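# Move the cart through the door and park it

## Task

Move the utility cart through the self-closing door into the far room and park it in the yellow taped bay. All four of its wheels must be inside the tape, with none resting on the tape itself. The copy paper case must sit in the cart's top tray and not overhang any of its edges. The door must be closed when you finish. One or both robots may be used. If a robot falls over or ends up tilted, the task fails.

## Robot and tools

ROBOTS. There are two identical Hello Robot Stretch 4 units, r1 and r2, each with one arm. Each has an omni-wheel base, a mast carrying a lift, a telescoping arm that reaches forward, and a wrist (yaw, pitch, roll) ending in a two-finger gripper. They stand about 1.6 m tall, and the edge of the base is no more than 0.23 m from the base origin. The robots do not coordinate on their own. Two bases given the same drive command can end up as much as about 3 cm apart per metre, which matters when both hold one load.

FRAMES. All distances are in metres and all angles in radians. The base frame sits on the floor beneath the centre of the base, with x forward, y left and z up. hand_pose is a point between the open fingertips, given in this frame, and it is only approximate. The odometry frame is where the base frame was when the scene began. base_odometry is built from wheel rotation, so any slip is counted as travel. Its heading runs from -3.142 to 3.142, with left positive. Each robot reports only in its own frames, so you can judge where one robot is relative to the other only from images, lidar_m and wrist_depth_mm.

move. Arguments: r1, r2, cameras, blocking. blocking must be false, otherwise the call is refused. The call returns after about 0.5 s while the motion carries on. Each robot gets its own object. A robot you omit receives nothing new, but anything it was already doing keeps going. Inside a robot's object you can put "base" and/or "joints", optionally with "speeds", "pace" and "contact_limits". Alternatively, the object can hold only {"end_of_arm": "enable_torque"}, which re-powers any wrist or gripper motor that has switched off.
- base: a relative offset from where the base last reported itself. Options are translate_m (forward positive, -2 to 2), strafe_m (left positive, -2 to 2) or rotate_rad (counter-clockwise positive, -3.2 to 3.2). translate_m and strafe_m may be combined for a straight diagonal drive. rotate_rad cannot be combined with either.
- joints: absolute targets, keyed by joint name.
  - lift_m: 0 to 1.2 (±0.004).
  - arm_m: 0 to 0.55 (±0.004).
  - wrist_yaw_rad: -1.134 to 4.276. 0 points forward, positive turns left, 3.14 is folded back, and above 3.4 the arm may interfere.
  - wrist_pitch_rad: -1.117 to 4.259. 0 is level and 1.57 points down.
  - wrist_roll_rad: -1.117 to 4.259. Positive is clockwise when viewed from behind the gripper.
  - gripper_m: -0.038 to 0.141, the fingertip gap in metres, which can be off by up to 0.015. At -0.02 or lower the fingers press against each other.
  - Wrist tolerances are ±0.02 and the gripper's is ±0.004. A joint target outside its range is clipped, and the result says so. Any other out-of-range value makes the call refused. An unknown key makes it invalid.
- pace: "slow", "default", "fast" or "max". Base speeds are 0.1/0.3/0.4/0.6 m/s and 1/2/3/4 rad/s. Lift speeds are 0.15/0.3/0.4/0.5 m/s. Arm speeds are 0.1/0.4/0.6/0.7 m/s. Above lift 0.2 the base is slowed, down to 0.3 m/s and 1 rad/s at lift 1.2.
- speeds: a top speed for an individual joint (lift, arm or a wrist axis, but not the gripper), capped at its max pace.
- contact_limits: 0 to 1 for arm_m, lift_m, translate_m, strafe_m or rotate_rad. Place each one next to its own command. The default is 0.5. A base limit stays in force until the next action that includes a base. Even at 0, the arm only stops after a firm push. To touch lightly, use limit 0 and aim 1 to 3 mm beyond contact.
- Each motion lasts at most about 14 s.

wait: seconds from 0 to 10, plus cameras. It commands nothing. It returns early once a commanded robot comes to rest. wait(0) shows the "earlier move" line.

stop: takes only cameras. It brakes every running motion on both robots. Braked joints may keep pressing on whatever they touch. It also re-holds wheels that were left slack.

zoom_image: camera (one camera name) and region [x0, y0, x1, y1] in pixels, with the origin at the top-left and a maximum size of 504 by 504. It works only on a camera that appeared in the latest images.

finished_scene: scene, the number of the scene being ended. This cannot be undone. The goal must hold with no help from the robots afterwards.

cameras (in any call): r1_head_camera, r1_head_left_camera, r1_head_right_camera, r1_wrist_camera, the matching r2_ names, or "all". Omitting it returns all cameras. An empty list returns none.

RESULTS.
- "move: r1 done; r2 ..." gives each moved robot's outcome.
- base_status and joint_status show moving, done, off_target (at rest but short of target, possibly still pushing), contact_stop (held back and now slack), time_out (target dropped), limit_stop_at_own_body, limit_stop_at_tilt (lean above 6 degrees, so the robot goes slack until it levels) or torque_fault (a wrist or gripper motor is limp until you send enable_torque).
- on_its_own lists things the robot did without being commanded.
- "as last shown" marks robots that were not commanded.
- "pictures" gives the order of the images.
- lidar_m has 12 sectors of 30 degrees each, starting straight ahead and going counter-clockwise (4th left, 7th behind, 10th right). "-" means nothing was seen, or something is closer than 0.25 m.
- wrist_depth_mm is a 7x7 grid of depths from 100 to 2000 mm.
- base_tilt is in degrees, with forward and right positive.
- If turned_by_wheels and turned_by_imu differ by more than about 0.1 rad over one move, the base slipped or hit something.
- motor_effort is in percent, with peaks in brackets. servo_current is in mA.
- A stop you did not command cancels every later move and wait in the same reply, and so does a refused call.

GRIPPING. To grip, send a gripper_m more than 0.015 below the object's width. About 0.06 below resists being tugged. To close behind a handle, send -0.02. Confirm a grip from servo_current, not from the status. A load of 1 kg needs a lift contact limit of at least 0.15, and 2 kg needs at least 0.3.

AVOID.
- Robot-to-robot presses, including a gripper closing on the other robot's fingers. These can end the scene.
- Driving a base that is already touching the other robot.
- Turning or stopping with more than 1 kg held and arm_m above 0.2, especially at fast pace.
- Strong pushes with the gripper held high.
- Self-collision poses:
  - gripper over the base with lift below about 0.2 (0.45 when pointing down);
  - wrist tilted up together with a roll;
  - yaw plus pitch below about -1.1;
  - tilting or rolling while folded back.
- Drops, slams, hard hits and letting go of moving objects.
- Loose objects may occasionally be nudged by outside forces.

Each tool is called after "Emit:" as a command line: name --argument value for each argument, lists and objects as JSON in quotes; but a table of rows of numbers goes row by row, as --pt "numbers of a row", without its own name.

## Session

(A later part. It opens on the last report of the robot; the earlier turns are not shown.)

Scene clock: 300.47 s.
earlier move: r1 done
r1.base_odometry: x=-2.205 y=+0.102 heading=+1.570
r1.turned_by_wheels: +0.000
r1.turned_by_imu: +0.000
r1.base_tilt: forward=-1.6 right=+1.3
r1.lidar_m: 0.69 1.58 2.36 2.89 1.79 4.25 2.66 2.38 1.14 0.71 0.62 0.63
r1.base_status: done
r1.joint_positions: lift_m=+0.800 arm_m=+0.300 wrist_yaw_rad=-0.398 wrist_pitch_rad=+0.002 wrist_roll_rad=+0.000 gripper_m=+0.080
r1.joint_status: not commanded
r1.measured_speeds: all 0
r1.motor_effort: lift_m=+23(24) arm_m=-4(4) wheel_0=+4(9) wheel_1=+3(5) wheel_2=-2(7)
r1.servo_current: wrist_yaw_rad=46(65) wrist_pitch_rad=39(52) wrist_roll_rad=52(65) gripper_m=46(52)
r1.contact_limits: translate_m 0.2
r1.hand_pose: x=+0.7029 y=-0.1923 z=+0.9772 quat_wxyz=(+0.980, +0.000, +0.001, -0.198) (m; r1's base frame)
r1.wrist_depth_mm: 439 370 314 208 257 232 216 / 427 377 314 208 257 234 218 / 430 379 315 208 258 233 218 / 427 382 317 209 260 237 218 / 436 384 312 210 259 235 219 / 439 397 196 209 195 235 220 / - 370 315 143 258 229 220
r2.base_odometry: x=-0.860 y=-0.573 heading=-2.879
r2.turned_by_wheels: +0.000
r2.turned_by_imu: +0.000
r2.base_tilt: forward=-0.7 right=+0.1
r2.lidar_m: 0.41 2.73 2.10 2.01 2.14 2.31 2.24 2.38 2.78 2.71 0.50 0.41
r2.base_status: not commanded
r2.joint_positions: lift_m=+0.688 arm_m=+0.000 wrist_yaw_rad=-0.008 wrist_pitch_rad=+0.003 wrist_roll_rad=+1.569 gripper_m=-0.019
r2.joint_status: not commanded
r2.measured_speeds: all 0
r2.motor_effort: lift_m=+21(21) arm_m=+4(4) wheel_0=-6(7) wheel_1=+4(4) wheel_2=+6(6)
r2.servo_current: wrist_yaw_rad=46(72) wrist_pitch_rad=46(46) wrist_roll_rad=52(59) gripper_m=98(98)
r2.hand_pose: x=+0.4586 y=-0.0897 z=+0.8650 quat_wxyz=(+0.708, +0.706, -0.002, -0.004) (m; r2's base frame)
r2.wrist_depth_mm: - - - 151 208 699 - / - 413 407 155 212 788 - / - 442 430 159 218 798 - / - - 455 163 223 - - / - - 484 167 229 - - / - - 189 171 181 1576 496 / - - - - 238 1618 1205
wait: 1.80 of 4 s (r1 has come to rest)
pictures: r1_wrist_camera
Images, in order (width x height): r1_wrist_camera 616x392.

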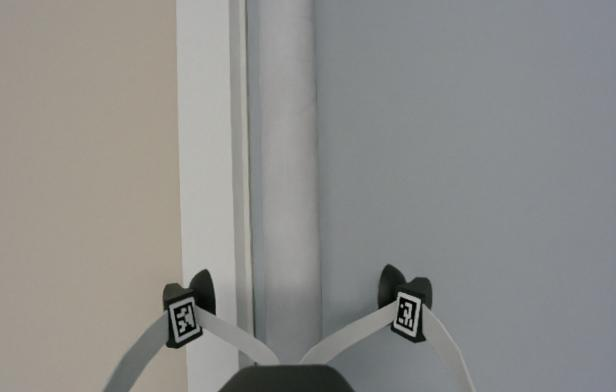

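Emit:
move --blocking false --cameras '[]' --r1 '{"base":{"translate_m":0.028,"strafe_m":-0.01},"pace":"slow","contact_limits":{"translate_m":0.2}}'

Emit:
wait --seconds 3 --cameras '[]'

Emit:
move --blocking false --cameras '[]' --r1 '{"joints":{"gripper_m":-0.035}}'

Emit:
wait --seconds 3 --cameras '["r1_wrist_camera"]'

Scene clock: 306.87 s.
move: r1 moving
r1.base_odometry: x=-2.201 y=+0.115 heading=+1.570
r1.turned_by_wheels: +0.000
r1.turned_by_imu: +0.000
r1.base_tilt: forward=-1.6 right=+1.3
r1.lidar_m: 0.70 1.51 2.35 2.87 1.78 4.23 2.65 2.39 1.13 0.71 0.61 0.63
r1.base_status: translate_m moving; strafe_m moving
r1.joint_positions: lift_m=+0.800 arm_m=+0.300 wrist_yaw_rad=-0.398 wrist_pitch_rad=+0.002 wrist_roll_rad=+0.000 gripper_m=+0.080
r1.joint_status: not commanded
r1.measured_speeds: translate_m=+0.049 strafe_m=-0.017 rotate_rad=-0.002 lift_m=+0.000 arm_m=+0.000 wrist_yaw_rad=+0.000 wrist_pitch_rad=+0.000 wrist_roll_rad=+0.000
r1.motor_effort: lift_m=+24(24) arm_m=-4(4) wheel_0=+5(8) wheel_1=+7(7) wheel_2=-5(7)
r1.servo_current: wrist_yaw_rad=52(59) wrist_pitch_rad=39(46) wrist_roll_rad=52(59) gripper_m=46(46)
r1.contact_limits: translate_m 0.2
r1.hand_pose: x=+0.7029 y=-0.1923 z=+0.9772 quat_wxyz=(+0.980, +0.000, +0.001, -0.198) (m; r1's base frame)
r1.wrist_depth_mm: 418 364 297 197 248 224 209 / 424 362 303 197 248 224 209 / 424 362 304 196 250 225 210 / 424 368 304 198 250 227 211 / 427 370 301 200 250 227 212 / 436 373 200 201 195 224 211 / 427 357 185 143 250 222 211
r2: as last shown
r2.lidar_m: 0.39 2.74 2.08 2.00 2.16 2.36 2.26 2.39 2.82 2.71 0.51 0.42
r2.servo_current: wrist_yaw_rad=65(65) wrist_pitch_rad=39(46) wrist_roll_rad=39(52) gripper_m=98(98)
r2.wrist_depth_mm: - - - 151 207 691 - / - 413 410 155 213 788 - / - 442 433 159 217 809 - / - - 459 163 224 - - / - - 484 167 228 - - / - - 189 170 181 1661 500 / - - - - 239 1618 1205
pictures: none
No camera images: "cameras" was empty.

Scene clock: 307.70 s.
earlier move: r1 done
r1.base_odometry: x=-2.195 y=+0.130 heading=+1.570
r1.turned_by_wheels: +0.000
r1.turned_by_imu: +0.000
r1.base_tilt: forward=-1.6 right=+1.2
r1.lidar_m: 0.67 1.51 2.34 2.86 1.80 4.28 2.67 2.41 1.09 0.69 0.60 0.61
r1.base_status: done
r1.joint_positions: lift_m=+0.800 arm_m=+0.300 wrist_yaw_rad=-0.399 wrist_pitch_rad=+0.002 wrist_roll_rad=+0.000 gripper_m=+0.080
r1.joint_status: not commanded
r1.measured_speeds: all 0
r1.motor_effort: lift_m=+24(24) arm_m=+2(4) wheel_0=+7(8) wheel_1=+3(7) wheel_2=-3(7)
r1.servo_current: wrist_yaw_rad=65(65) wrist_pitch_rad=46(52) wrist_roll_rad=59(65) gripper_m=39(46)
r1.contact_limits: translate_m 0.2
r1.hand_pose: x=+0.7027 y=-0.1926 z=+0.9772 quat_wxyz=(+0.980, +0.000, +0.001, -0.198) (m; r1's base frame)
r1.wrist_depth_mm: 370 332 183 186 232 212 200 / 384 332 285 186 233 215 199 / 373 336 185 186 235 213 200 / 387 338 186 249 236 214 201 / 389 342 188 250 233 215 201 / 397 342 191 185 191 216 203 / 397 334 184 146 238 211 202
r2.base_odometry: x=-0.860 y=-0.573 heading=-2.879
r2.turned_by_wheels: +0.000
r2.turned_by_imu: +0.000
r2.base_tilt: forward=-0.6 right=+0.0
r2.lidar_m: 0.39 2.72 2.08 1.98 2.14 2.35 2.27 2.41 2.78 2.71 0.50 0.40
r2.base_status: not commanded
r2.joint_positions: lift_m=+0.688 arm_m=+0.000 wrist_yaw_rad=-0.008 wrist_pitch_rad=+0.003 wrist_roll_rad=+1.569 gripper_m=-0.019
r2.joint_status: not commanded
r2.measured_speeds: all 0
r2.motor_effort: lift_m=+21(21) arm_m=+4(4) wheel_0=-7(7) wheel_1=+3(4) wheel_2=+6(6)
r2.servo_current: wrist_yaw_rad=65(65) wrist_pitch_rad=46(46) wrist_roll_rad=39(59) gripper_m=91(98)
r2.hand_pose: x=+0.4586 y=-0.0897 z=+0.8650 quat_wxyz=(+0.708, +0.706, -0.002, -0.004) (m; r2's base frame)
r2.wrist_depth_mm: - - - 151 208 691 - / - 413 410 155 212 778 - / - 439 436 159 217 809 - / - - 455 163 223 - - / - - 484 167 229 - - / - - 188 171 181 1661 492 / - - - - 239 1618 1205
wait: 0.83 of 3 s (r1 has come to rest)
pictures: none
No camera images: "cameras" was empty.

Scene clock: 308.20 s.
move: r1 moving
r1.base_odometry: x=-2.195 y=+0.130 heading=+1.570
r1.turned_by_wheels: +0.000
r1.turned_by_imu: +0.000
r1.base_tilt: forward=-1.6 right=+1.3
r1.lidar_m: 0.66 1.48 2.35 2.86 1.82 4.26 2.66 2.42 1.10 0.68 0.61 0.60
r1.base_status: not commanded
r1.joint_positions: lift_m=+0.800 arm_m=+0.300 wrist_yaw_rad=-0.400 wrist_pitch_rad=+0.002 wrist_roll_rad=+0.000 gripper_m=+0.062
r1.joint_status: gripper_m moving
r1.measured_speeds: translate_m=+0.000 strafe_m=+0.000 rotate_rad=-0.001 lift_m=+0.000 arm_m=+0.000 wrist_yaw_rad=-0.008 wrist_pitch_rad=+0.000 wrist_roll_rad=+0.000
r1.motor_effort: lift_m=+24(24) arm_m=+4(4) wheel_0=+7(8) wheel_1=+3(4) wheel_2=-3(3)
r1.servo_current: wrist_yaw_rad=46(65) wrist_pitch_rad=39(46) wrist_roll_rad=59(65) gripper_m=98(98)
r1.contact_limits: translate_m 0.2
r1.hand_pose: x=+0.7024 y=-0.1928 z=+0.9772 quat_wxyz=(+0.980, +0.000, +0.001, -0.199) (m; r1's base frame)
r1.wrist_depth_mm: 368 330 181 245 232 211 198 / 382 332 283 188 234 214 200 / 373 332 285 247 234 213 201 / 384 338 185 248 235 214 200 / 387 338 185 250 233 214 202 / 384 342 188 251 191 216 202 / 397 322 185 143 237 207 203
r2: as last shown
r2.lidar_m: 0.40 2.74 2.07 1.99 2.15 2.34 2.25 2.40 2.81 2.72 0.50 0.42
r2.motor_effort: lift_m=+21(21) arm_m=+4(4) wheel_0=-6(7) wheel_1=+3(4) wheel_2=+6(6)
r2.servo_current: wrist_yaw_rad=52(72) wrist_pitch_rad=46(46) wrist_roll_rad=52(52) gripper_m=98(98)
r2.wrist_depth_mm: - - - 151 207 699 - / - 413 410 155 213 798 - / - 442 430 159 218 798 - / - - 459 163 222 - - / - - 488 167 229 - - / - - 189 170 181 1618 492 / - - - - 239 1661 1205
pictures: none
No camera images: "cameras" was empty.

Scene clock: 309.53 s.
earlier move: r1 done
r1.base_odometry: x=-2.195 y=+0.130 heading=+1.570
r1.turned_by_wheels: +0.000
r1.turned_by_imu: -0.012
r1.base_tilt: forward=-1.5 right=+1.3
r1.lidar_m: 0.65 1.45 2.32 2.87 1.81 4.34 2.71 2.39 1.13 0.68 0.59 0.60
r1.base_status: not commanded
r1.joint_positions: lift_m=+0.800 arm_m=+0.300 wrist_yaw_rad=-0.390 wrist_pitch_rad=+0.002 wrist_roll_rad=+0.000 gripper_m=-0.034
r1.joint_status: all done
r1.measured_speeds: all 0
r1.motor_effort: lift_m=+24(24) arm_m=-5(5) wheel_0=-6(10) wheel_1=-2(4) wheel_2=+9(9)
r1.servo_current: wrist_yaw_rad=59(78) wrist_pitch_rad=39(46) wrist_roll_rad=52(72) gripper_m=98(267)
r1.contact_limits: translate_m 0.2
r1.hand_pose: x=+0.7044 y=-0.1906 z=+0.9772 quat_wxyz=(+0.981, +0.000, +0.001, -0.194) (m; r1's base frame)
r1.wrist_depth_mm: 404 334 270 167 220 202 185 / 404 343 168 167 221 200 186 / 404 340 - 175 225 200 187 / 410 340 - 166 224 202 187 / 407 342 - 167 224 202 188 / 418 343 176 167 214 203 189 / 410 151 176 166 219 195 189
r2.base_odometry: x=-0.860 y=-0.573 heading=-2.879
r2.turned_by_wheels: +0.000
r2.turned_by_imu: +0.000
r2.base_tilt: forward=-0.7 right=+0.1
r2.lidar_m: 0.40 2.72 2.07 1.97 2.15 2.30 2.27 2.40 2.79 2.72 0.52 0.42
r2.base_status: not commanded
r2.joint_positions: lift_m=+0.688 arm_m=+0.000 wrist_yaw_rad=-0.008 wrist_pitch_rad=+0.003 wrist_roll_rad=+1.569 gripper_m=-0.019
r2.joint_status: not commanded
r2.measured_speeds: all 0
r2.motor_effort: lift_m=+21(21) arm_m=+4(4) wheel_0=-6(7) wheel_1=+3(4) wheel_2=+6(6)
r2.servo_current: wrist_yaw_rad=52(72) wrist_pitch_rad=39(46) wrist_roll_rad=59(65) gripper_m=98(98)
r2.hand_pose: x=+0.4586 y=-0.0897 z=+0.8650 quat_wxyz=(+0.708, +0.706, -0.002, -0.004) (m; r2's base frame)
r2.wrist_depth_mm: - - - 152 207 707 - / - 413 410 156 213 788 - / - 439 433 159 217 798 - / - - 455 163 222 - - / - - 488 167 228 - - / - - 188 171 181 1661 496 / - - - - 238 1618 1229
wait: 1.33 of 3 s (r1 has come to rest)
pictures: r1_wrist_camera
Images, in order (width x height): r1_wrist_camera 616x392.

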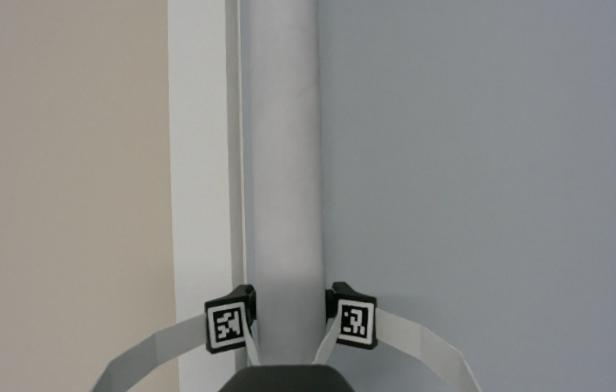

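Emit:
move --blocking false --cameras '[]' --r1 '{"base":{"translate_m":-0.1435,"strafe_m":0.1},"pace":"slow","contact_limits":{"translate_m":1.0}}'

Emit:
wait --seconds 4 --cameras '["r1_head_camera","r1_wrist_camera"]'

Scene clock: 323.33 s.
move: r1 moving
r1.base_odometry: x=-2.203 y=+0.119 heading=+1.571
r1.turned_by_wheels: +0.001
r1.turned_by_imu: -0.016
r1.base_tilt: forward=-1.3 right=+1.4
r1.lidar_m: 0.64 1.43 2.35 2.80 1.79 4.54 2.73 2.41 1.16 0.69 0.60 0.62
r1.base_status: translate_m moving; strafe_m moving
r1.joint_positions: lift_m=+0.800 arm_m=+0.300 wrist_yaw_rad=-0.387 wrist_pitch_rad=+0.002 wrist_roll_rad=+0.000 gripper_m=-0.034
r1.joint_status: not commanded
r1.measured_speeds: translate_m=-0.044 strafe_m=+0.031 rotate_rad=+0.000 lift_m=+0.000 arm_m=+0.000 wrist_yaw_rad=+0.015 wrist_pitch_rad=+0.000 wrist_roll_rad=+0.000
r1.motor_effort: lift_m=+24(24) arm_m=-6(6) wheel_0=-10(15) wheel_1=+3(4) wheel_2=+19(19)
r1.servo_current: wrist_yaw_rad=59(78) wrist_pitch_rad=39(46) wrist_roll_rad=46(52) gripper_m=104(104)
r1.contact_limits: translate_m 1
r1.hand_pose: x=+0.7052 y=-0.1898 z=+0.9772 quat_wxyz=(+0.981, +0.000, +0.001, -0.192) (m; r1's base frame)
r1.wrist_depth_mm: 410 340 175 168 220 202 186 / 410 342 167 165 221 200 187 / 410 340 - 168 224 201 187 / 418 345 - 168 223 202 189 / 418 351 - 168 224 202 189 / 413 351 177 168 214 204 189 / 418 153 - 166 219 198 190
r2: as last shown
r2.base_tilt: forward=-0.6 right=+0.1
r2.lidar_m: 0.41 2.73 2.05 2.00 2.12 2.33 2.27 2.39 2.81 2.70 0.51 0.41
r2.motor_effort: lift_m=+21(21) arm_m=+4(4) wheel_0=-6(7) wheel_1=+4(4) wheel_2=+6(6)
r2.servo_current: wrist_yaw_rad=59(72) wrist_pitch_rad=39(46) wrist_roll_rad=33(59) gripper_m=91(98)
r2.wrist_depth_mm: - - - 151 207 691 - / - 410 410 155 212 788 - / - 442 433 158 217 809 - / - - 459 163 222 - - / - - 488 167 228 - - / - - 189 170 181 1661 496 / - - - - 238 1661 1205
pictures: none
No camera images: "cameras" was empty.

Scene clock: 325.77 s.
earlier move: r1 done
r1.base_odometry: x=-2.295 y=-0.013 heading=+1.572
r1.turned_by_wheels: +0.001
r1.turned_by_imu: -0.013
r1.base_tilt: forward=-1.5 right=+1.3
r1.lidar_m: 0.66 1.76 2.36 2.83 1.65 4.59 2.72 2.39 1.50 0.87 0.68 0.67
r1.base_status: done
r1.joint_positions: lift_m=+0.800 arm_m=+0.300 wrist_yaw_rad=-0.377 wrist_pitch_rad=+0.002 wrist_roll_rad=+0.000 gripper_m=-0.034
r1.joint_status: not commanded
r1.measured_speeds: all 0
r1.on_its_own: wrist_yaw_rad is at rest, and its servo_current (124 mA) is outside its rest range (0 to 104 mA)
r1.motor_effort: lift_m=+23(24) arm_m=-8(8) wheel_0=+1(15) wheel_1=+2(9) wheel_2=+21(31)
r1.servo_current: wrist_yaw_rad=124(150) wrist_pitch_rad=46(52) wrist_roll_rad=46(65) gripper_m=65(104)
r1.contact_limits: translate_m 1
r1.hand_pose: x=+0.7071 y=-0.1876 z=+0.9772 quat_wxyz=(+0.982, +0.000, +0.001, -0.188) (m; r1's base frame)
r1.wrist_depth_mm: - - 257 165 225 211 201 / - - 258 172 227 213 202 / - - 258 172 227 211 202 / - - 259 172 229 213 204 / - - 260 171 228 213 204 / - - 176 172 225 216 205 / - 140 178 167 159 210 206
r2.base_odometry: x=-0.860 y=-0.573 heading=-2.879
r2.turned_by_wheels: +0.000
r2.turned_by_imu: +0.000
r2.base_tilt: forward=-0.7 right=+0.0
r2.lidar_m: 0.39 2.74 2.10 1.99 2.12 2.32 2.27 2.42 2.79 2.72 0.53 0.43
r2.base_status: not commanded
r2.joint_positions: lift_m=+0.688 arm_m=+0.000 wrist_yaw_rad=-0.008 wrist_pitch_rad=+0.003 wrist_roll_rad=+1.569 gripper_m=-0.019
r2.joint_status: not commanded
r2.measured_speeds: all 0
r2.motor_effort: lift_m=+21(21) arm_m=+4(4) wheel_0=-6(7) wheel_1=+3(4) wheel_2=+6(6)
r2.servo_current: wrist_yaw_rad=65(72) wrist_pitch_rad=39(52) wrist_roll_rad=39(59) gripper_m=98(98)
r2.hand_pose: x=+0.4586 y=-0.0897 z=+0.8650 quat_wxyz=(+0.708, +0.706, -0.002, -0.004) (m; r2's base frame)
r2.wrist_depth_mm: - - - 151 208 699 - / - 413 407 155 212 788 - / - 442 433 158 217 798 - / - - 455 163 224 - - / - - 488 167 227 - - / - - 188 170 181 1618 496 / - - - - 238 1618 1205
wait: 2.43 of 4 s (r1 has come to rest)
pictures: r1_head_camera, r1_wrist_camera
Images, in order (width x height): r1_head_camera 420x560, r1_wrist_camera 616x392.

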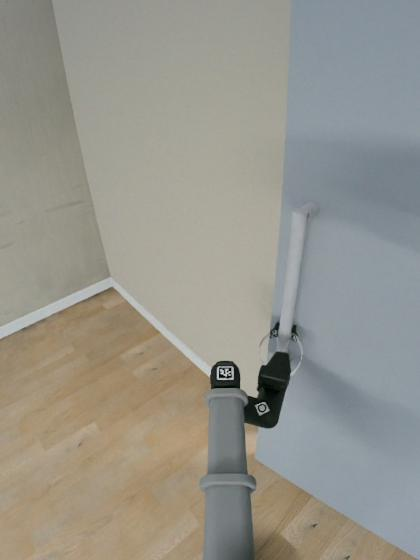

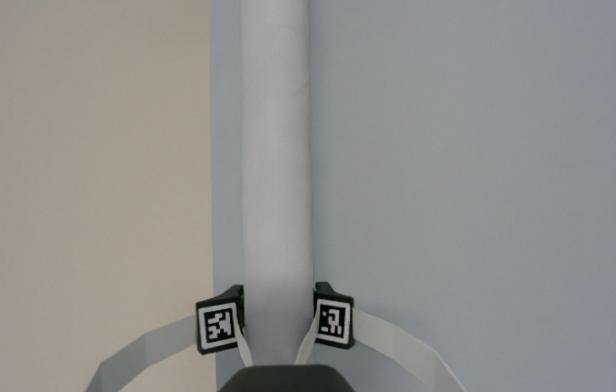

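Emit:
move --blocking false --cameras '[]' --r1 '{"base":{"translate_m":-0.160,"strafe_m":0.068},"pace":"slow","contact_limits":{"translate_m":1.0}}'

Emit:
wait --seconds 4 --cameras '[]'

Emit:
move --blocking false --cameras '[]' --r1 '{"base":{"translate_m":-0.205,"strafe_m":-0.017},"joints":{"wrist_yaw_rad":-0.185},"speeds":{"wrist_yaw_rad":0.1},"pace":"slow","contact_limits":{"translate_m":1.0}}'

Emit:
wait --seconds 4 --cameras '["r1_head_camera","r1_wrist_camera"]'

Scene clock: 342.43 s.
move: r1 moving
r1.base_odometry: x=-2.300 y=-0.025 heading=+1.574
r1.turned_by_wheels: +0.002
r1.turned_by_imu: +0.002
r1.base_tilt: forward=-1.5 right=+1.3
r1.lidar_m: 0.66 1.80 2.38 2.80 1.64 4.57 2.70 2.37 1.50 0.88 0.67 0.66
r1.base_status: translate_m moving; strafe_m moving
r1.joint_positions: lift_m=+0.800 arm_m=+0.300 wrist_yaw_rad=-0.377 wrist_pitch_rad=+0.002 wrist_roll_rad=+0.000 gripper_m=-0.034
r1.joint_status: not commanded
r1.measured_speeds: translate_m=-0.048 strafe_m=+0.020 rotate_rad=-0.001 lift_m=+0.000 arm_m=+0.000 wrist_yaw_rad=+0.000 wrist_pitch_rad=+0.000 wrist_roll_rad=+0.000
r1.motor_effort: lift_m=+23(24) arm_m=-8(8) wheel_0=-1(4) wheel_1=-4(5) wheel_2=+26(26)
r1.servo_current: wrist_yaw_rad=143(150) wrist_pitch_rad=46(52) wrist_roll_rad=46(59) gripper_m=78(78)
r1.contact_limits: translate_m 1
r1.hand_pose: x=+0.7071 y=-0.1876 z=+0.9772 quat_wxyz=(+0.982, +0.000, +0.001, -0.188) (m; r1's base frame)
r1.wrist_depth_mm: - - 256 165 225 211 203 / - - 256 173 227 214 203 / - - 258 172 228 214 203 / - - 259 172 229 213 205 / - - 258 172 229 214 206 / - - 176 171 227 217 206 / - 140 179 167 159 213 206
r2: as last shown
r2.base_tilt: forward=-0.7 right=+0.1
r2.lidar_m: 0.41 2.77 2.05 1.99 2.12 2.33 2.28 2.40 2.79 2.71 0.52 0.40
r2.servo_current: wrist_yaw_rad=52(59) wrist_pitch_rad=46(46) wrist_roll_rad=52(52) gripper_m=91(98)
r2.wrist_depth_mm: - - - 151 208 699 - / - 415 410 155 212 778 - / - 445 433 158 217 809 - / - - 459 163 222 - - / - - 480 167 228 - - / - - 188 171 181 1618 496 / - - - - 239 1618 1205
pictures: none
No camera images: "cameras" was empty.

Scene clock: 344.87 s.
earlier move: r1 done
r1.base_odometry: x=-2.363 y=-0.172 heading=+1.575
r1.turned_by_wheels: +0.001
r1.turned_by_imu: +0.006
r1.base_tilt: forward=-1.5 right=+1.3
r1.lidar_m: 0.64 2.13 2.42 2.91 1.50 4.31 2.62 2.30 1.77 1.06 0.76 0.69
r1.base_status: done
r1.joint_positions: lift_m=+0.800 arm_m=+0.300 wrist_yaw_rad=-0.377 wrist_pitch_rad=+0.002 wrist_roll_rad=+0.000 gripper_m=-0.034
r1.joint_status: not commanded
r1.measured_speeds: all 0
r1.on_its_own: wrist_yaw_rad is at rest, and its servo_current (137 mA) is outside its rest range (0 to 104 mA)
r1.motor_effort: lift_m=+24(24) arm_m=-8(8) wheel_0=+8(10) wheel_1=+1(5) wheel_2=+26(31)
r1.servo_current: wrist_yaw_rad=137(156) wrist_pitch_rad=39(52) wrist_roll_rad=59(59) gripper_m=72(78)
r1.contact_limits: translate_m 1
r1.hand_pose: x=+0.7072 y=-0.1874 z=+0.9772 quat_wxyz=(+0.982, +0.000, +0.001, -0.187) (m; r1's base frame)
r1.wrist_depth_mm: - - 247 236 232 225 220 / - - 248 237 234 227 220 / - - 250 238 235 227 221 / - - 248 172 235 228 223 / - - 250 238 236 229 224 / - - 177 172 236 229 224 / - 137 179 171 146 229 224
r2.base_odometry: x=-0.860 y=-0.573 heading=-2.879
r2.turned_by_wheels: +0.000
r2.turned_by_imu: +0.000
r2.base_tilt: forward=-0.7 right=+0.1
r2.lidar_m: 0.39 2.72 2.07 1.99 2.16 2.33 2.26 2.40 2.77 2.72 0.50 0.43
r2.base_status: not commanded
r2.joint_positions: lift_m=+0.688 arm_m=+0.000 wrist_yaw_rad=-0.008 wrist_pitch_rad=+0.003 wrist_roll_rad=+1.569 gripper_m=-0.019
r2.joint_status: not commanded
r2.measured_speeds: all 0
r2.motor_effort: lift_m=+21(21) arm_m=+4(4) wheel_0=-6(7) wheel_1=+4(4) wheel_2=+6(6)
r2.servo_current: wrist_yaw_rad=46(65) wrist_pitch_rad=46(46) wrist_roll_rad=52(59) gripper_m=98(104)
r2.hand_pose: x=+0.4586 y=-0.0897 z=+0.8650 quat_wxyz=(+0.708, +0.706, -0.002, -0.004) (m; r2's base frame)
r2.wrist_depth_mm: - - - 151 208 699 - / - 413 407 155 211 788 - / - 439 433 159 217 798 - / - - 462 163 222 - - / - - 488 167 228 - - / - - 189 170 181 1618 496 / - - - - 239 1576 1205
wait: 2.43 of 4 s (r1 has come to rest)
pictures: none
No camera images: "cameras" was empty.

Scene clock: 345.37 s.
move: r1 moving
r1.base_odometry: x=-2.361 y=-0.185 heading=+1.577
r1.turned_by_wheels: +0.002
r1.turned_by_imu: +0.003
r1.base_tilt: forward=-1.5 right=+1.3
r1.lidar_m: 0.65 2.15 2.43 2.93 1.50 4.26 2.61 2.29 1.78 1.05 0.75 0.69
r1.base_status: translate_m moving; strafe_m moving
r1.joint_positions: lift_m=+0.800 arm_m=+0.300 wrist_yaw_rad=-0.338 wrist_pitch_rad=+0.002 wrist_roll_rad=+0.000 gripper_m=-0.034
r1.joint_status: wrist_yaw_rad moving
r1.measured_speeds: translate_m=-0.049 strafe_m=-0.004 rotate_rad=-0.001 lift_m=+0.000 arm_m=+0.000 wrist_yaw_rad=+0.101 wrist_pitch_rad=+0.000 wrist_roll_rad=+0.000
r1.motor_effort: lift_m=+24(24) arm_m=-8(8) wheel_0=+4(8) wheel_1=-4(4) wheel_2=+27(29)
r1.servo_current: wrist_yaw_rad=91(150) wrist_pitch_rad=39(46) wrist_roll_rad=33(65) gripper_m=72(78)
r1.contact_limits: translate_m 1
r1.hand_pose: x=+0.7143 y=-0.1782 z=+0.9772 quat_wxyz=(+0.986, +0.000, +0.001, -0.168) (m; r1's base frame)
r1.wrist_depth_mm: - - 250 236 231 224 218 / - - 251 237 234 224 220 / - - 251 237 235 226 220 / - - 253 167 235 226 220 / - - 253 241 236 226 220 / - - 177 176 235 228 221 / - 142 255 167 149 227 222
r2: as last shown
r2.lidar_m: 0.39 2.75 2.09 1.97 2.13 2.34 2.24 2.40 2.78 2.71 0.51 0.41
r2.motor_effort: lift_m=+21(21) arm_m=+4(4) wheel_0=-6(7) wheel_1=+3(4) wheel_2=+6(6)
r2.servo_current: wrist_yaw_rad=59(65) wrist_pitch_rad=46(52) wrist_roll_rad=52(52) gripper_m=91(98)
r2.wrist_depth_mm: - - - 152 207 707 - / - 410 410 155 212 778 - / - 439 433 158 217 809 - / - - 459 163 222 - - / - - 484 167 229 - - / - - 189 171 181 1661 496 / - - - - 238 1576 1205
pictures: none
No camera images: "cameras" was empty.

Scene clock: 348.20 s.
earlier move: r1 off_target
r1.base_odometry: x=-2.344 y=-0.377 heading=+1.578
r1.turned_by_wheels: +0.001
r1.turned_by_imu: +0.035
r1.base_tilt: forward=-1.5 right=+1.2
r1.lidar_m: 0.67 2.55 2.59 3.19 1.40 3.81 2.39 2.15 1.90 1.16 0.84 0.72
r1.base_status: done
r1.joint_positions: lift_m=+0.800 arm_m=+0.300 wrist_yaw_rad=-0.164 wrist_pitch_rad=+0.002 wrist_roll_rad=+0.000 gripper_m=-0.034
r1.joint_status: wrist_yaw_rad off_target (ended at -0.164, target -0.185)
r1.measured_speeds: all 0
r1.on_its_own: wrist_yaw_rad is at rest, and its servo_current (117 mA) is outside its rest range (0 to 104 mA)
r1.motor_effort: lift_m=+23(24) arm_m=-9(9) wheel_0=+13(14) wheel_1=+3(4) wheel_2=+27(31)
r1.servo_current: wrist_yaw_rad=117(156) wrist_pitch_rad=39(52) wrist_roll_rad=39(65) gripper_m=78(78)
r1.contact_limits: translate_m 1
r1.hand_pose: x=+0.7416 y=-0.1332 z=+0.9772 quat_wxyz=(+0.997, +0.000, +0.001, -0.082) (m; r1's base frame)
r1.wrist_depth_mm: - - 251 235 229 219 212 / - - 170 235 231 219 213 / - - 253 237 232 221 213 / - - 255 169 231 220 213 / - - 253 237 231 221 214 / - - 178 168 231 222 216 / - 151 179 168 147 220 216
r2.base_odometry: x=-0.860 y=-0.573 heading=-2.879
r2.turned_by_wheels: +0.000
r2.turned_by_imu: +0.000
r2.base_tilt: forward=-0.7 right=+0.1
r2.lidar_m: 0.42 2.75 2.08 1.98 2.14 2.31 2.27 2.38 2.81 2.73 0.49 0.43
r2.base_status: not commanded
r2.joint_positions: lift_m=+0.688 arm_m=+0.000 wrist_yaw_rad=-0.008 wrist_pitch_rad=+0.003 wrist_roll_rad=+1.569 gripper_m=-0.019
r2.joint_status: not commanded
r2.measured_speeds: all 0
r2.motor_effort: lift_m=+21(21) arm_m=+4(4) wheel_0=-6(7) wheel_1=+3(4) wheel_2=+6(6)
r2.servo_current: wrist_yaw_rad=59(78) wrist_pitch_rad=46(52) wrist_roll_rad=52(59) gripper_m=98(98)
r2.hand_pose: x=+0.4586 y=-0.0897 z=+0.8650 quat_wxyz=(+0.708, +0.706, -0.002, -0.004) (m; r2's base frame)
r2.wrist_depth_mm: - - - 151 207 699 - / - 410 410 155 212 778 - / - 439 436 159 217 798 - / - - 455 163 224 - - / - - 484 167 228 - - / - - 189 171 181 1618 500 / - - - - 239 1618 1255
wait: 2.83 of 4 s (r1 has come to rest)
pictures: r1_head_camera, r1_wrist_camera
Images, in order (width x height): r1_head_camera 420x560, r1_wrist_camera 616x392.

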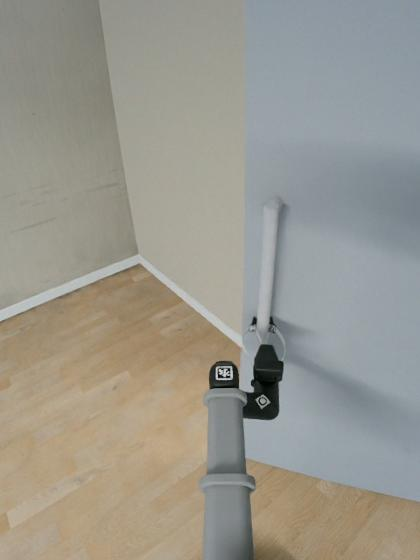

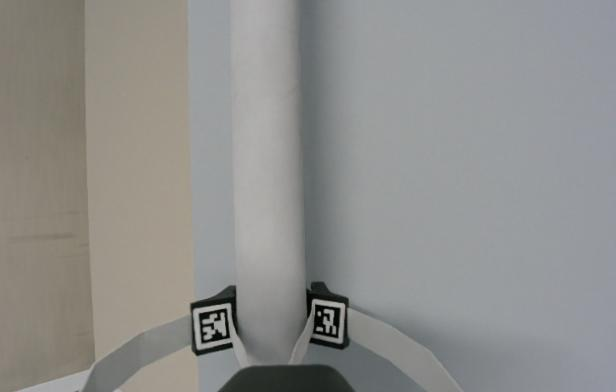

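Emit:
move --blocking false --cameras '[]' --r1 '{"base":{"translate_m":-0.196,"strafe_m":-0.055},"joints":{"wrist_yaw_rad":0.0},"speeds":{"wrist_yaw_rad":0.1},"pace":"slow","contact_limits":{"translate_m":1.0}}'

Emit:
wait --seconds 4 --cameras '[]'

Emit:
move --blocking false --cameras '[]' --r1 '{"base":{"translate_m":-0.182,"strafe_m":-0.094},"joints":{"wrist_yaw_rad":0.2},"speeds":{"wrist_yaw_rad":0.1},"pace":"slow","contact_limits":{"translate_m":1.0}}'

Emit:
wait --seconds 4 --cameras '["r1_head_camera","r1_wrist_camera","r1_head_right_camera"]'

Scene clock: 355.73 s.
move: r1 moving
r1.base_odometry: x=-2.341 y=-0.389 heading=+1.581
r1.turned_by_wheels: +0.003
r1.turned_by_imu: +0.003
r1.base_tilt: forward=-1.5 right=+1.3
r1.lidar_m: 0.67 2.58 2.59 3.22 1.41 3.77 2.36 2.14 1.86 1.18 0.83 0.73
r1.base_status: translate_m moving; strafe_m moving
r1.joint_positions: lift_m=+0.800 arm_m=+0.300 wrist_yaw_rad=-0.125 wrist_pitch_rad=+0.002 wrist_roll_rad=+0.000 gripper_m=-0.034
r1.joint_status: wrist_yaw_rad moving
r1.measured_speeds: translate_m=-0.048 strafe_m=-0.014 rotate_rad=+0.002 lift_m=+0.000 arm_m=+0.000 wrist_yaw_rad=+0.104 wrist_pitch_rad=+0.000 wrist_roll_rad=+0.000
r1.motor_effort: lift_m=+24(24) arm_m=-9(9) wheel_0=+7(12) wheel_1=-2(3) wheel_2=+28(29)
r1.servo_current: wrist_yaw_rad=72(150) wrist_pitch_rad=46(46) wrist_roll_rad=39(59) gripper_m=78(78)
r1.contact_limits: translate_m 1
r1.hand_pose: x=+0.7466 y=-0.1227 z=+0.9772 quat_wxyz=(+0.998, +0.000, +0.001, -0.062) (m; r1's base frame)
r1.wrist_depth_mm: - - 252 236 228 217 211 / - - 254 236 229 218 211 / - - 255 237 229 219 211 / - - 255 175 230 220 212 / - - 256 173 231 220 213 / - - 177 173 230 221 213 / - 149 257 166 152 218 213
r2: as last shown
r2.base_tilt: forward=-0.7 right=+0.0
r2.lidar_m: 0.41 2.73 2.09 1.99 2.14 2.35 2.27 2.39 2.77 2.71 0.54 0.43
r2.motor_effort: lift_m=+21(21) arm_m=+4(4) wheel_0=-7(7) wheel_1=+3(4) wheel_2=+6(6)
r2.servo_current: wrist_yaw_rad=52(65) wrist_pitch_rad=46(46) wrist_roll_rad=46(65) gripper_m=91(98)
r2.wrist_depth_mm: - - - 151 208 699 - / - 413 407 155 212 778 - / - 442 427 159 217 798 - / - - 459 163 222 - - / - - 484 167 229 - - / - - 189 171 181 1661 496 / - - - - 239 1618 1205
pictures: none
No camera images: "cameras" was empty.

Scene clock: 358.53 s.
earlier move: r1 done
r1.base_odometry: x=-2.288 y=-0.572 heading=+1.581
r1.turned_by_wheels: +0.000
r1.turned_by_imu: +0.062
r1.base_tilt: forward=-1.5 right=+1.2
r1.lidar_m: 0.67 2.75 2.80 1.43 1.38 3.16 2.16 1.98 1.82 1.19 0.91 0.74
r1.base_status: done
r1.joint_positions: lift_m=+0.800 arm_m=+0.300 wrist_yaw_rad=+0.018 wrist_pitch_rad=+0.002 wrist_roll_rad=+0.000 gripper_m=-0.034
r1.joint_status: all done
r1.measured_speeds: all 0
r1.on_its_own: wrist_yaw_rad is at rest, and its servo_current (111 mA) is outside its rest range (0 to 104 mA)
r1.motor_effort: lift_m=+24(24) arm_m=-8(10) wheel_0=+13(15) wheel_1=+3(4) wheel_2=+24(30)
r1.servo_current: wrist_yaw_rad=111(150) wrist_pitch_rad=39(52) wrist_roll_rad=46(65) gripper_m=65(85)
r1.contact_limits: translate_m 1
r1.hand_pose: x=+0.7612 y=-0.0821 z=+0.9772 quat_wxyz=(+1.000, +0.000, +0.001, +0.009) (m; r1's base frame)
r1.wrist_depth_mm: - - 256 167 226 211 204 / - - 259 234 227 214 204 / - - 258 236 228 213 204 / - - 260 174 228 215 206 / - - 262 173 228 216 206 / - - 180 173 228 216 206 / - 150 262 167 158 214 207
r2.base_odometry: x=-0.860 y=-0.573 heading=-2.879
r2.turned_by_wheels: +0.000
r2.turned_by_imu: +0.000
r2.base_tilt: forward=-0.7 right=+0.1
r2.lidar_m: 0.38 2.73 2.07 1.97 2.15 2.34 2.27 2.42 2.78 2.71 0.50 0.43
r2.base_status: not commanded
r2.joint_positions: lift_m=+0.688 arm_m=+0.000 wrist_yaw_rad=-0.008 wrist_pitch_rad=+0.003 wrist_roll_rad=+1.569 gripper_m=-0.019
r2.joint_status: not commanded
r2.measured_speeds: all 0
r2.motor_effort: lift_m=+21(21) arm_m=+4(4) wheel_0=-7(7) wheel_1=+4(4) wheel_2=+6(6)
r2.servo_current: wrist_yaw_rad=59(65) wrist_pitch_rad=39(52) wrist_roll_rad=46(65) gripper_m=98(98)
r2.hand_pose: x=+0.4586 y=-0.0897 z=+0.8650 quat_wxyz=(+0.708, +0.706, -0.002, -0.004) (m; r2's base frame)
r2.wrist_depth_mm: - - - 152 207 699 - / - 410 407 155 212 778 - / - 439 430 158 217 809 - / - - 459 163 224 - - / - - 484 167 228 - - / - - 189 171 182 1618 500 / - - - - 238 1618 1229
wait: 2.80 of 4 s (r1 has come to rest)
pictures: none
No camera images: "cameras" was empty.

Scene clock: 359.03 s.
move: r1 moving
r1.base_odometry: x=-2.281 y=-0.584 heading=+1.584
r1.turned_by_wheels: +0.003
r1.turned_by_imu: +0.003
r1.base_tilt: forward=-1.5 right=+1.3
r1.lidar_m: 0.69 2.76 2.79 1.42 1.37 3.14 2.12 1.96 1.82 1.22 0.92 0.74
r1.base_status: translate_m moving; strafe_m moving
r1.joint_positions: lift_m=+0.800 arm_m=+0.300 wrist_yaw_rad=+0.057 wrist_pitch_rad=+0.002 wrist_roll_rad=+0.000 gripper_m=-0.034
r1.joint_status: wrist_yaw_rad moving
r1.measured_speeds: translate_m=-0.048 strafe_m=-0.025 rotate_rad=+0.002 lift_m=+0.000 arm_m=+0.000 wrist_yaw_rad=+0.100 wrist_pitch_rad=+0.000 wrist_roll_rad=+0.000
r1.motor_effort: lift_m=+23(24) arm_m=-8(8) wheel_0=+9(12) wheel_1=-3(5) wheel_2=+25(27)
r1.servo_current: wrist_yaw_rad=98(124) wrist_pitch_rad=39(52) wrist_roll_rad=46(78) gripper_m=72(78)
r1.contact_limits: translate_m 1
r1.hand_pose: x=+0.7642 y=-0.0708 z=+0.9772 quat_wxyz=(+1.000, +0.000, +0.001, +0.029) (m; r1's base frame)
r1.wrist_depth_mm: - - 259 165 226 211 201 / - - 262 171 226 213 202 / - - 264 171 227 212 204 / - - 263 170 229 213 204 / - - 264 170 229 213 204 / - - 183 169 226 216 204 / - 154 264 165 169 211 205
r2: as last shown
r2.lidar_m: 0.41 2.72 2.08 1.99 2.12 2.34 2.27 2.40 2.80 2.73 0.49 0.41
r2.servo_current: wrist_yaw_rad=65(65) wrist_pitch_rad=33(46) wrist_roll_rad=39(59) gripper_m=98(98)
r2.wrist_depth_mm: - - - 151 207 699 - / - 410 407 155 213 788 - / - 442 433 158 217 809 - / - - 452 163 223 - - / - - 484 167 228 - - / - - 188 170 181 1661 492 / - - - - 238 1618 1205
pictures: none
No camera images: "cameras" was empty.

Scene clock: 361.77 s.
earlier move: r1 done
r1.base_odometry: x=-2.192 y=-0.752 heading=+1.584
r1.turned_by_wheels: +0.000
r1.turned_by_imu: +0.083
r1.base_tilt: forward=-1.5 right=+1.2
r1.lidar_m: 0.68 2.89 3.04 1.42 2.03 2.64 1.89 1.81 1.66 1.18 0.96 0.77
r1.base_status: done
r1.joint_positions: lift_m=+0.800 arm_m=+0.300 wrist_yaw_rad=+0.217 wrist_pitch_rad=+0.002 wrist_roll_rad=+0.000 gripper_m=-0.034
r1.joint_status: all done
r1.measured_speeds: all 0
r1.motor_effort: lift_m=+24(24) arm_m=-8(8) wheel_0=+13(16) wheel_1=+1(5) wheel_2=+24(28)
r1.servo_current: wrist_yaw_rad=72(124) wrist_pitch_rad=46(52) wrist_roll_rad=52(78) gripper_m=78(78)
r1.contact_limits: translate_m 1
r1.hand_pose: x=+0.7717 y=-0.0233 z=+0.9772 quat_wxyz=(+0.994, +0.000, +0.001, +0.108) (m; r1's base frame)
r1.wrist_depth_mm: - - - 164 221 204 190 / - - - 164 221 204 191 / - - - 170 224 204 191 / - - - 165 223 204 191 / - - - 169 224 205 193 / - - 183 169 221 205 193 / - 153 272 165 219 200 193
r2.base_odometry: x=-0.860 y=-0.573 heading=-2.879
r2.turned_by_wheels: +0.000
r2.turned_by_imu: +0.000
r2.base_tilt: forward=-0.7 right=+0.1
r2.lidar_m: 0.40 2.73 2.06 2.00 2.13 2.33 2.28 2.41 2.77 2.73 0.48 0.42
r2.base_status: not commanded
r2.joint_positions: lift_m=+0.688 arm_m=+0.000 wrist_yaw_rad=-0.008 wrist_pitch_rad=+0.003 wrist_roll_rad=+1.569 gripper_m=-0.019
r2.joint_status: not commanded
r2.measured_speeds: all 0
r2.motor_effort: lift_m=+21(21) arm_m=+4(4) wheel_0=-7(7) wheel_1=+3(4) wheel_2=+6(6)
r2.servo_current: wrist_yaw_rad=59(65) wrist_pitch_rad=46(46) wrist_roll_rad=46(59) gripper_m=85(104)
r2.hand_pose: x=+0.4586 y=-0.0897 z=+0.8650 quat_wxyz=(+0.708, +0.706, -0.002, -0.004) (m; r2's base frame)
r2.wrist_depth_mm: - - - 151 207 - - / - 413 410 155 213 788 - / - 439 430 159 216 798 - / - - 459 163 223 - - / - - 488 168 229 - - / - - 188 171 181 1661 500 / - - - - 237 1618 1182
wait: 2.73 of 4 s (r1 has come to rest)
pictures: r1_head_camera, r1_head_right_camera, r1_wrist_camera
Images, in order (width x height): r1_head_camera 420x560, r1_head_right_camera 420x672, r1_wrist_camera 616x392.

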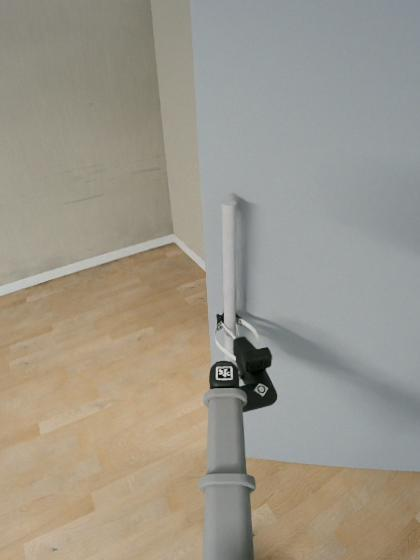

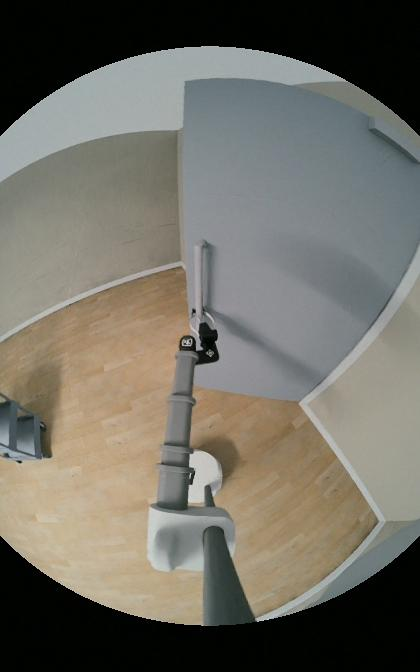

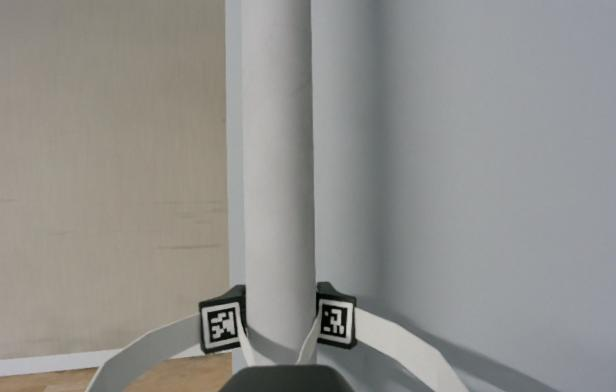

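Emit:
move --blocking false --cameras '[]' --r1 '{"base":{"translate_m":-0.178,"strafe_m":-0.1},"joints":{"wrist_yaw_rad":0.35},"speeds":{"wrist_yaw_rad":0.1},"pace":"slow","contact_limits":{"translate_m":1.0}}'

Emit:
wait --seconds 4 --cameras '["r1_head_camera","r1_wrist_camera"]'

Scene clock: 368.57 s.
move: r1 moving
r1.base_odometry: x=-2.184 y=-0.765 heading=+1.586
r1.turned_by_wheels: +0.002
r1.turned_by_imu: +0.003
r1.base_tilt: forward=-1.5 right=+1.2
r1.lidar_m: 0.70 2.92 3.05 1.44 4.64 2.60 1.86 1.80 1.65 1.19 0.96 0.76
r1.base_status: translate_m moving; strafe_m moving
r1.joint_positions: lift_m=+0.800 arm_m=+0.300 wrist_yaw_rad=+0.255 wrist_pitch_rad=+0.002 wrist_roll_rad=+0.000 gripper_m=-0.034
r1.joint_status: wrist_yaw_rad moving
r1.measured_speeds: translate_m=-0.048 strafe_m=-0.027 rotate_rad=-0.001 lift_m=+0.000 arm_m=+0.000 wrist_yaw_rad=+0.099 wrist_pitch_rad=+0.000 wrist_roll_rad=+0.000
r1.motor_effort: lift_m=+24(24) arm_m=-8(8) wheel_0=+9(13) wheel_1=-3(6) wheel_2=+24(26)
r1.servo_current: wrist_yaw_rad=52(85) wrist_pitch_rad=39(46) wrist_roll_rad=52(52) gripper_m=78(78)
r1.contact_limits: translate_m 1
r1.hand_pose: x=+0.7724 y=-0.0118 z=+0.9772 quat_wxyz=(+0.992, +0.000, +0.001, +0.127) (m; r1's base frame)
r1.wrist_depth_mm: - - - 163 221 203 189 / - - - 163 222 202 190 / - - - 167 224 203 190 / - - - 164 223 202 191 / - - - 167 224 204 190 / - - 183 167 218 204 191 / - 152 - 165 216 200 192
r2: as last shown
r2.base_tilt: forward=-0.7 right=+0.0
r2.lidar_m: 0.39 2.75 2.07 1.99 2.15 2.35 2.26 2.41 2.80 2.72 0.52 0.40
r2.motor_effort: lift_m=+21(21) arm_m=+4(4) wheel_0=-6(7) wheel_1=+4(4) wheel_2=+6(6)
r2.servo_current: wrist_yaw_rad=59(65) wrist_pitch_rad=46(46) wrist_roll_rad=52(59) gripper_m=91(98)
r2.wrist_depth_mm: - - - 151 207 - - / - 413 410 155 212 788 - / - 439 436 159 218 809 - / - - 455 163 222 - - / - - 484 167 228 - - / - - 189 170 181 1661 496 / - - - - 239 1618 1229
pictures: none
No camera images: "cameras" was empty.

Scene clock: 371.27 s.
earlier move: r1 done
r1.base_odometry: x=-2.089 y=-0.928 heading=+1.587
r1.turned_by_wheels: +0.001
r1.turned_by_imu: +0.095
r1.base_tilt: forward=-1.5 right=+1.2
r1.lidar_m: 0.70 3.10 3.30 1.51 4.64 2.15 1.65 1.61 1.43 1.11 1.01 0.79
r1.base_status: done
r1.joint_positions: lift_m=+0.800 arm_m=+0.300 wrist_yaw_rad=+0.365 wrist_pitch_rad=+0.002 wrist_roll_rad=+0.000 gripper_m=-0.034
r1.joint_status: all done
r1.measured_speeds: all 0
r1.motor_effort: lift_m=+23(24) arm_m=-5(8) wheel_0=+14(18) wheel_1=+2(6) wheel_2=+21(27)
r1.servo_current: wrist_yaw_rad=78(104) wrist_pitch_rad=46(52) wrist_roll_rad=59(78) gripper_m=72(78)
r1.contact_limits: translate_m 1
r1.hand_pose: x=+0.7717 y=+0.0212 z=+0.9772 quat_wxyz=(+0.983, +0.000, +0.001, +0.181) (m; r1's base frame)
r1.wrist_depth_mm: - - - 163 217 199 182 / - - - 163 217 196 183 / - - - 166 220 198 184 / - - - 163 220 198 185 / - - - 167 221 199 184 / - - 183 167 215 199 186 / - 152 - 164 178 193 185
r2.base_odometry: x=-0.860 y=-0.573 heading=-2.879
r2.turned_by_wheels: +0.000
r2.turned_by_imu: +0.000
r2.base_tilt: forward=-0.7 right=+0.1
r2.lidar_m: 0.40 2.73 2.10 1.99 2.13 2.34 2.28 2.41 2.78 2.72 0.49 0.42
r2.base_status: not commanded
r2.joint_positions: lift_m=+0.688 arm_m=+0.000 wrist_yaw_rad=-0.008 wrist_pitch_rad=+0.003 wrist_roll_rad=+1.569 gripper_m=-0.019
r2.joint_status: not commanded
r2.measured_speeds: all 0
r2.motor_effort: lift_m=+21(21) arm_m=+4(4) wheel_0=-6(7) wheel_1=+4(4) wheel_2=+6(6)
r2.servo_current: wrist_yaw_rad=46(65) wrist_pitch_rad=39(52) wrist_roll_rad=46(59) gripper_m=98(104)
r2.hand_pose: x=+0.4586 y=-0.0897 z=+0.8650 quat_wxyz=(+0.708, +0.706, -0.002, -0.004) (m; r2's base frame)
r2.wrist_depth_mm: - - - 151 207 691 - / - 410 410 155 212 788 - / - 439 430 158 217 798 - / - - 455 163 224 - - / - - 484 167 229 - - / - - 189 171 181 1618 496 / - - - - 238 1661 1205
wait: 2.70 of 4 s (r1 has come to rest)
pictures: r1_head_camera, r1_wrist_camera
Images, in order (width x height): r1_head_camera 420x560, r1_wrist_camera 616x392.

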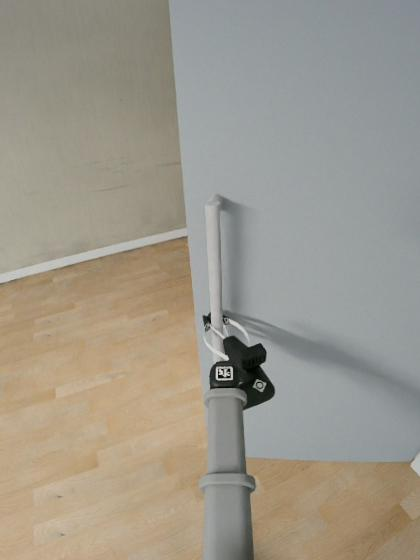

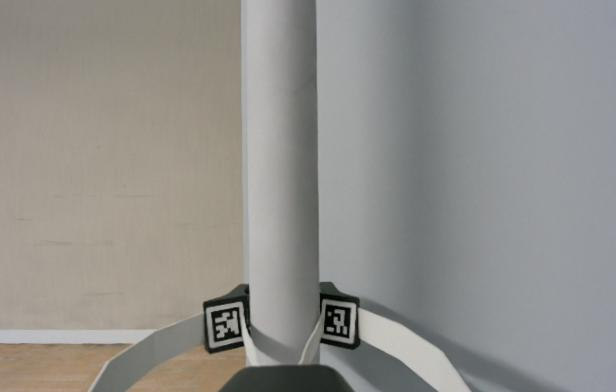

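Emit:
move --blocking false --cameras '[]' --r1 '{"base":{"translate_m":-0.163,"strafe_m":-0.09},"joints":{"wrist_yaw_rad":0.45},"speeds":{"wrist_yaw_rad":0.1},"pace":"slow","contact_limits":{"translate_m":1.0}}'

Emit:
wait --seconds 4 --cameras '["r1_head_camera","r2_head_camera","r1_head_right_camera","r2_head_right_camera"]'

Scene clock: 377.03 s.
move: r1 moving
r1.base_odometry: x=-2.082 y=-0.940 heading=+1.589
r1.turned_by_wheels: +0.002
r1.turned_by_imu: +0.002
r1.base_tilt: forward=-1.5 right=+1.3
r1.lidar_m: 0.68 3.12 1.76 1.53 4.65 2.11 1.64 1.58 1.47 1.12 1.03 0.76
r1.base_status: translate_m moving; strafe_m moving
r1.joint_positions: lift_m=+0.800 arm_m=+0.300 wrist_yaw_rad=+0.403 wrist_pitch_rad=+0.002 wrist_roll_rad=+0.000 gripper_m=-0.034
r1.joint_status: wrist_yaw_rad moving
r1.measured_speeds: translate_m=-0.050 strafe_m=-0.027 rotate_rad=-0.001 lift_m=+0.000 arm_m=+0.000 wrist_yaw_rad=+0.100 wrist_pitch_rad=+0.000 wrist_roll_rad=+0.000
r1.motor_effort: lift_m=+24(24) arm_m=-5(6) wheel_0=+8(14) wheel_1=-5(5) wheel_2=+25(25)
r1.servo_current: wrist_yaw_rad=39(98) wrist_pitch_rad=46(46) wrist_roll_rad=46(59) gripper_m=78(78)
r1.contact_limits: translate_m 1
r1.hand_pose: x=+0.7706 y=+0.0326 z=+0.9772 quat_wxyz=(+0.980, +0.000, +0.001, +0.200) (m; r1's base frame)
r1.wrist_depth_mm: - - - 165 219 198 181 / - - - 165 220 196 182 / - - - 172 220 198 182 / - - - 164 222 198 183 / - - - 166 221 198 183 / - - 185 166 215 198 184 / - 156 - 164 215 193 185
r2: as last shown
r2.lidar_m: 0.40 2.74 2.06 2.00 2.14 2.33 2.26 2.41 2.77 2.71 0.50 0.43
r2.servo_current: wrist_yaw_rad=52(65) wrist_pitch_rad=39(52) wrist_roll_rad=39(59) gripper_m=85(98)
r2.wrist_depth_mm: - - - 151 208 699 - / - 413 410 155 213 788 - / - 442 433 159 217 798 - / - - 459 163 223 - - / - - 484 167 228 - - / - - 189 171 181 1661 496 / - - - - 238 1661 1205
pictures: none
No camera images: "cameras" was empty.

Scene clock: 379.60 s.
earlier move: r1 done
r1.base_odometry: x=-1.996 y=-1.089 heading=+1.590
r1.turned_by_wheels: +0.001
r1.turned_by_imu: +0.086
r1.base_tilt: forward=-1.5 right=+1.2
r1.lidar_m: 0.68 3.27 1.66 1.59 3.54 1.83 1.45 1.45 1.34 1.07 1.05 0.80
r1.base_status: done
r1.joint_positions: lift_m=+0.800 arm_m=+0.300 wrist_yaw_rad=+0.464 wrist_pitch_rad=+0.002 wrist_roll_rad=+0.000 gripper_m=-0.034
r1.joint_status: all done
r1.measured_speeds: all 0
r1.motor_effort: lift_m=+24(24) arm_m=-6(6) wheel_0=+16(20) wheel_1=+5(6) wheel_2=+18(27)
r1.servo_current: wrist_yaw_rad=98(98) wrist_pitch_rad=46(52) wrist_roll_rad=52(65) gripper_m=65(78)
r1.contact_limits: translate_m 1
r1.hand_pose: x=+0.7681 y=+0.0508 z=+0.9772 quat_wxyz=(+0.973, +0.000, +0.001, +0.230) (m; r1's base frame)
r1.wrist_depth_mm: - - - 162 216 193 179 / - - - 162 218 194 180 / - - - 166 217 198 180 / - - - 166 219 196 181 / - - - 175 220 196 181 / - - 183 166 213 197 182 / - 156 - 163 210 194 182
r2.base_odometry: x=-0.860 y=-0.573 heading=-2.879
r2.turned_by_wheels: +0.000
r2.turned_by_imu: +0.000
r2.base_tilt: forward=-0.7 right=+0.1
r2.lidar_m: 0.41 2.72 2.10 2.02 2.13 2.33 2.28 2.39 2.78 2.72 0.50 0.41
r2.base_status: not commanded
r2.joint_positions: lift_m=+0.688 arm_m=+0.000 wrist_yaw_rad=-0.008 wrist_pitch_rad=+0.003 wrist_roll_rad=+1.569 gripper_m=-0.019
r2.joint_status: not commanded
r2.measured_speeds: all 0
r2.motor_effort: lift_m=+21(21) arm_m=+4(4) wheel_0=-6(7) wheel_1=+4(4) wheel_2=+6(6)
r2.servo_current: wrist_yaw_rad=52(65) wrist_pitch_rad=46(52) wrist_roll_rad=52(65) gripper_m=98(98)
r2.hand_pose: x=+0.4586 y=-0.0897 z=+0.8650 quat_wxyz=(+0.708, +0.706, -0.002, -0.004) (m; r2's base frame)
r2.wrist_depth_mm: - - - 152 207 699 - / - 413 413 155 212 778 - / - 439 430 159 217 798 - / - - 459 163 222 - - / - - 488 167 228 - - / - - 187 170 181 1661 500 / - - - - 238 1618 1229
wait: 2.57 of 4 s (r1 has come to rest)
pictures: r1_head_camera, r1_head_right_camera, r2_head_camera, r2_head_right_camera
Images, in order (width x height): r1_head_camera 420x560, r1_head_right_camera 420x672, r2_head_camera 420x560, r2_head_right_camera 420x672.

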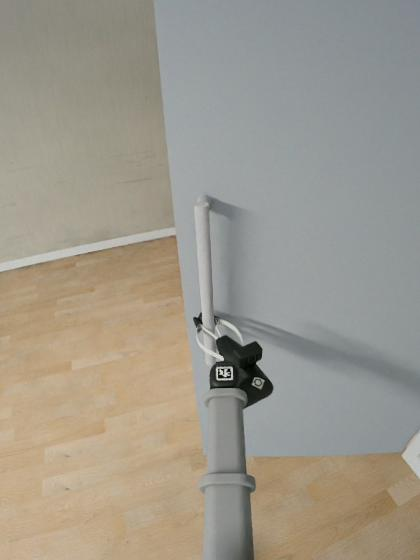

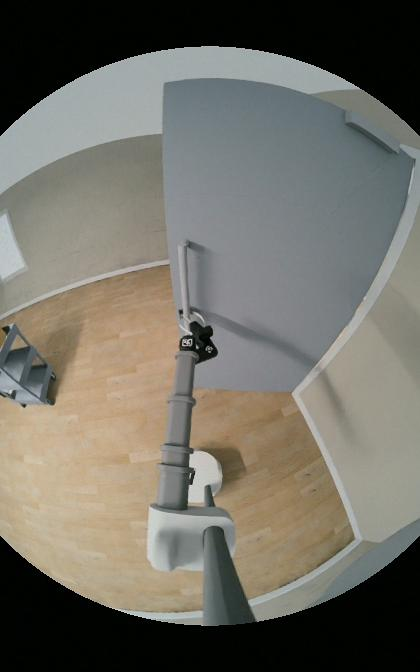

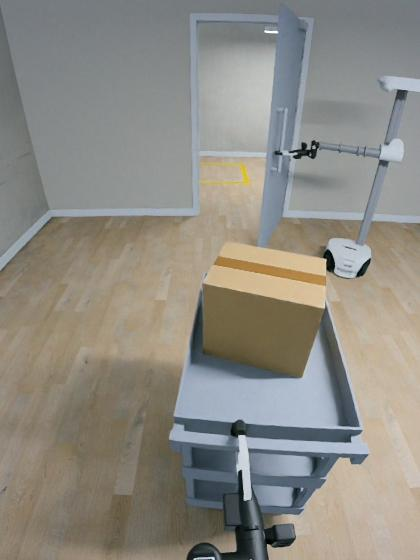

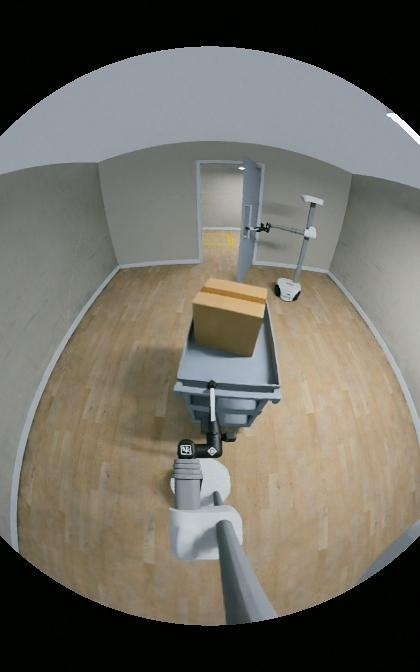

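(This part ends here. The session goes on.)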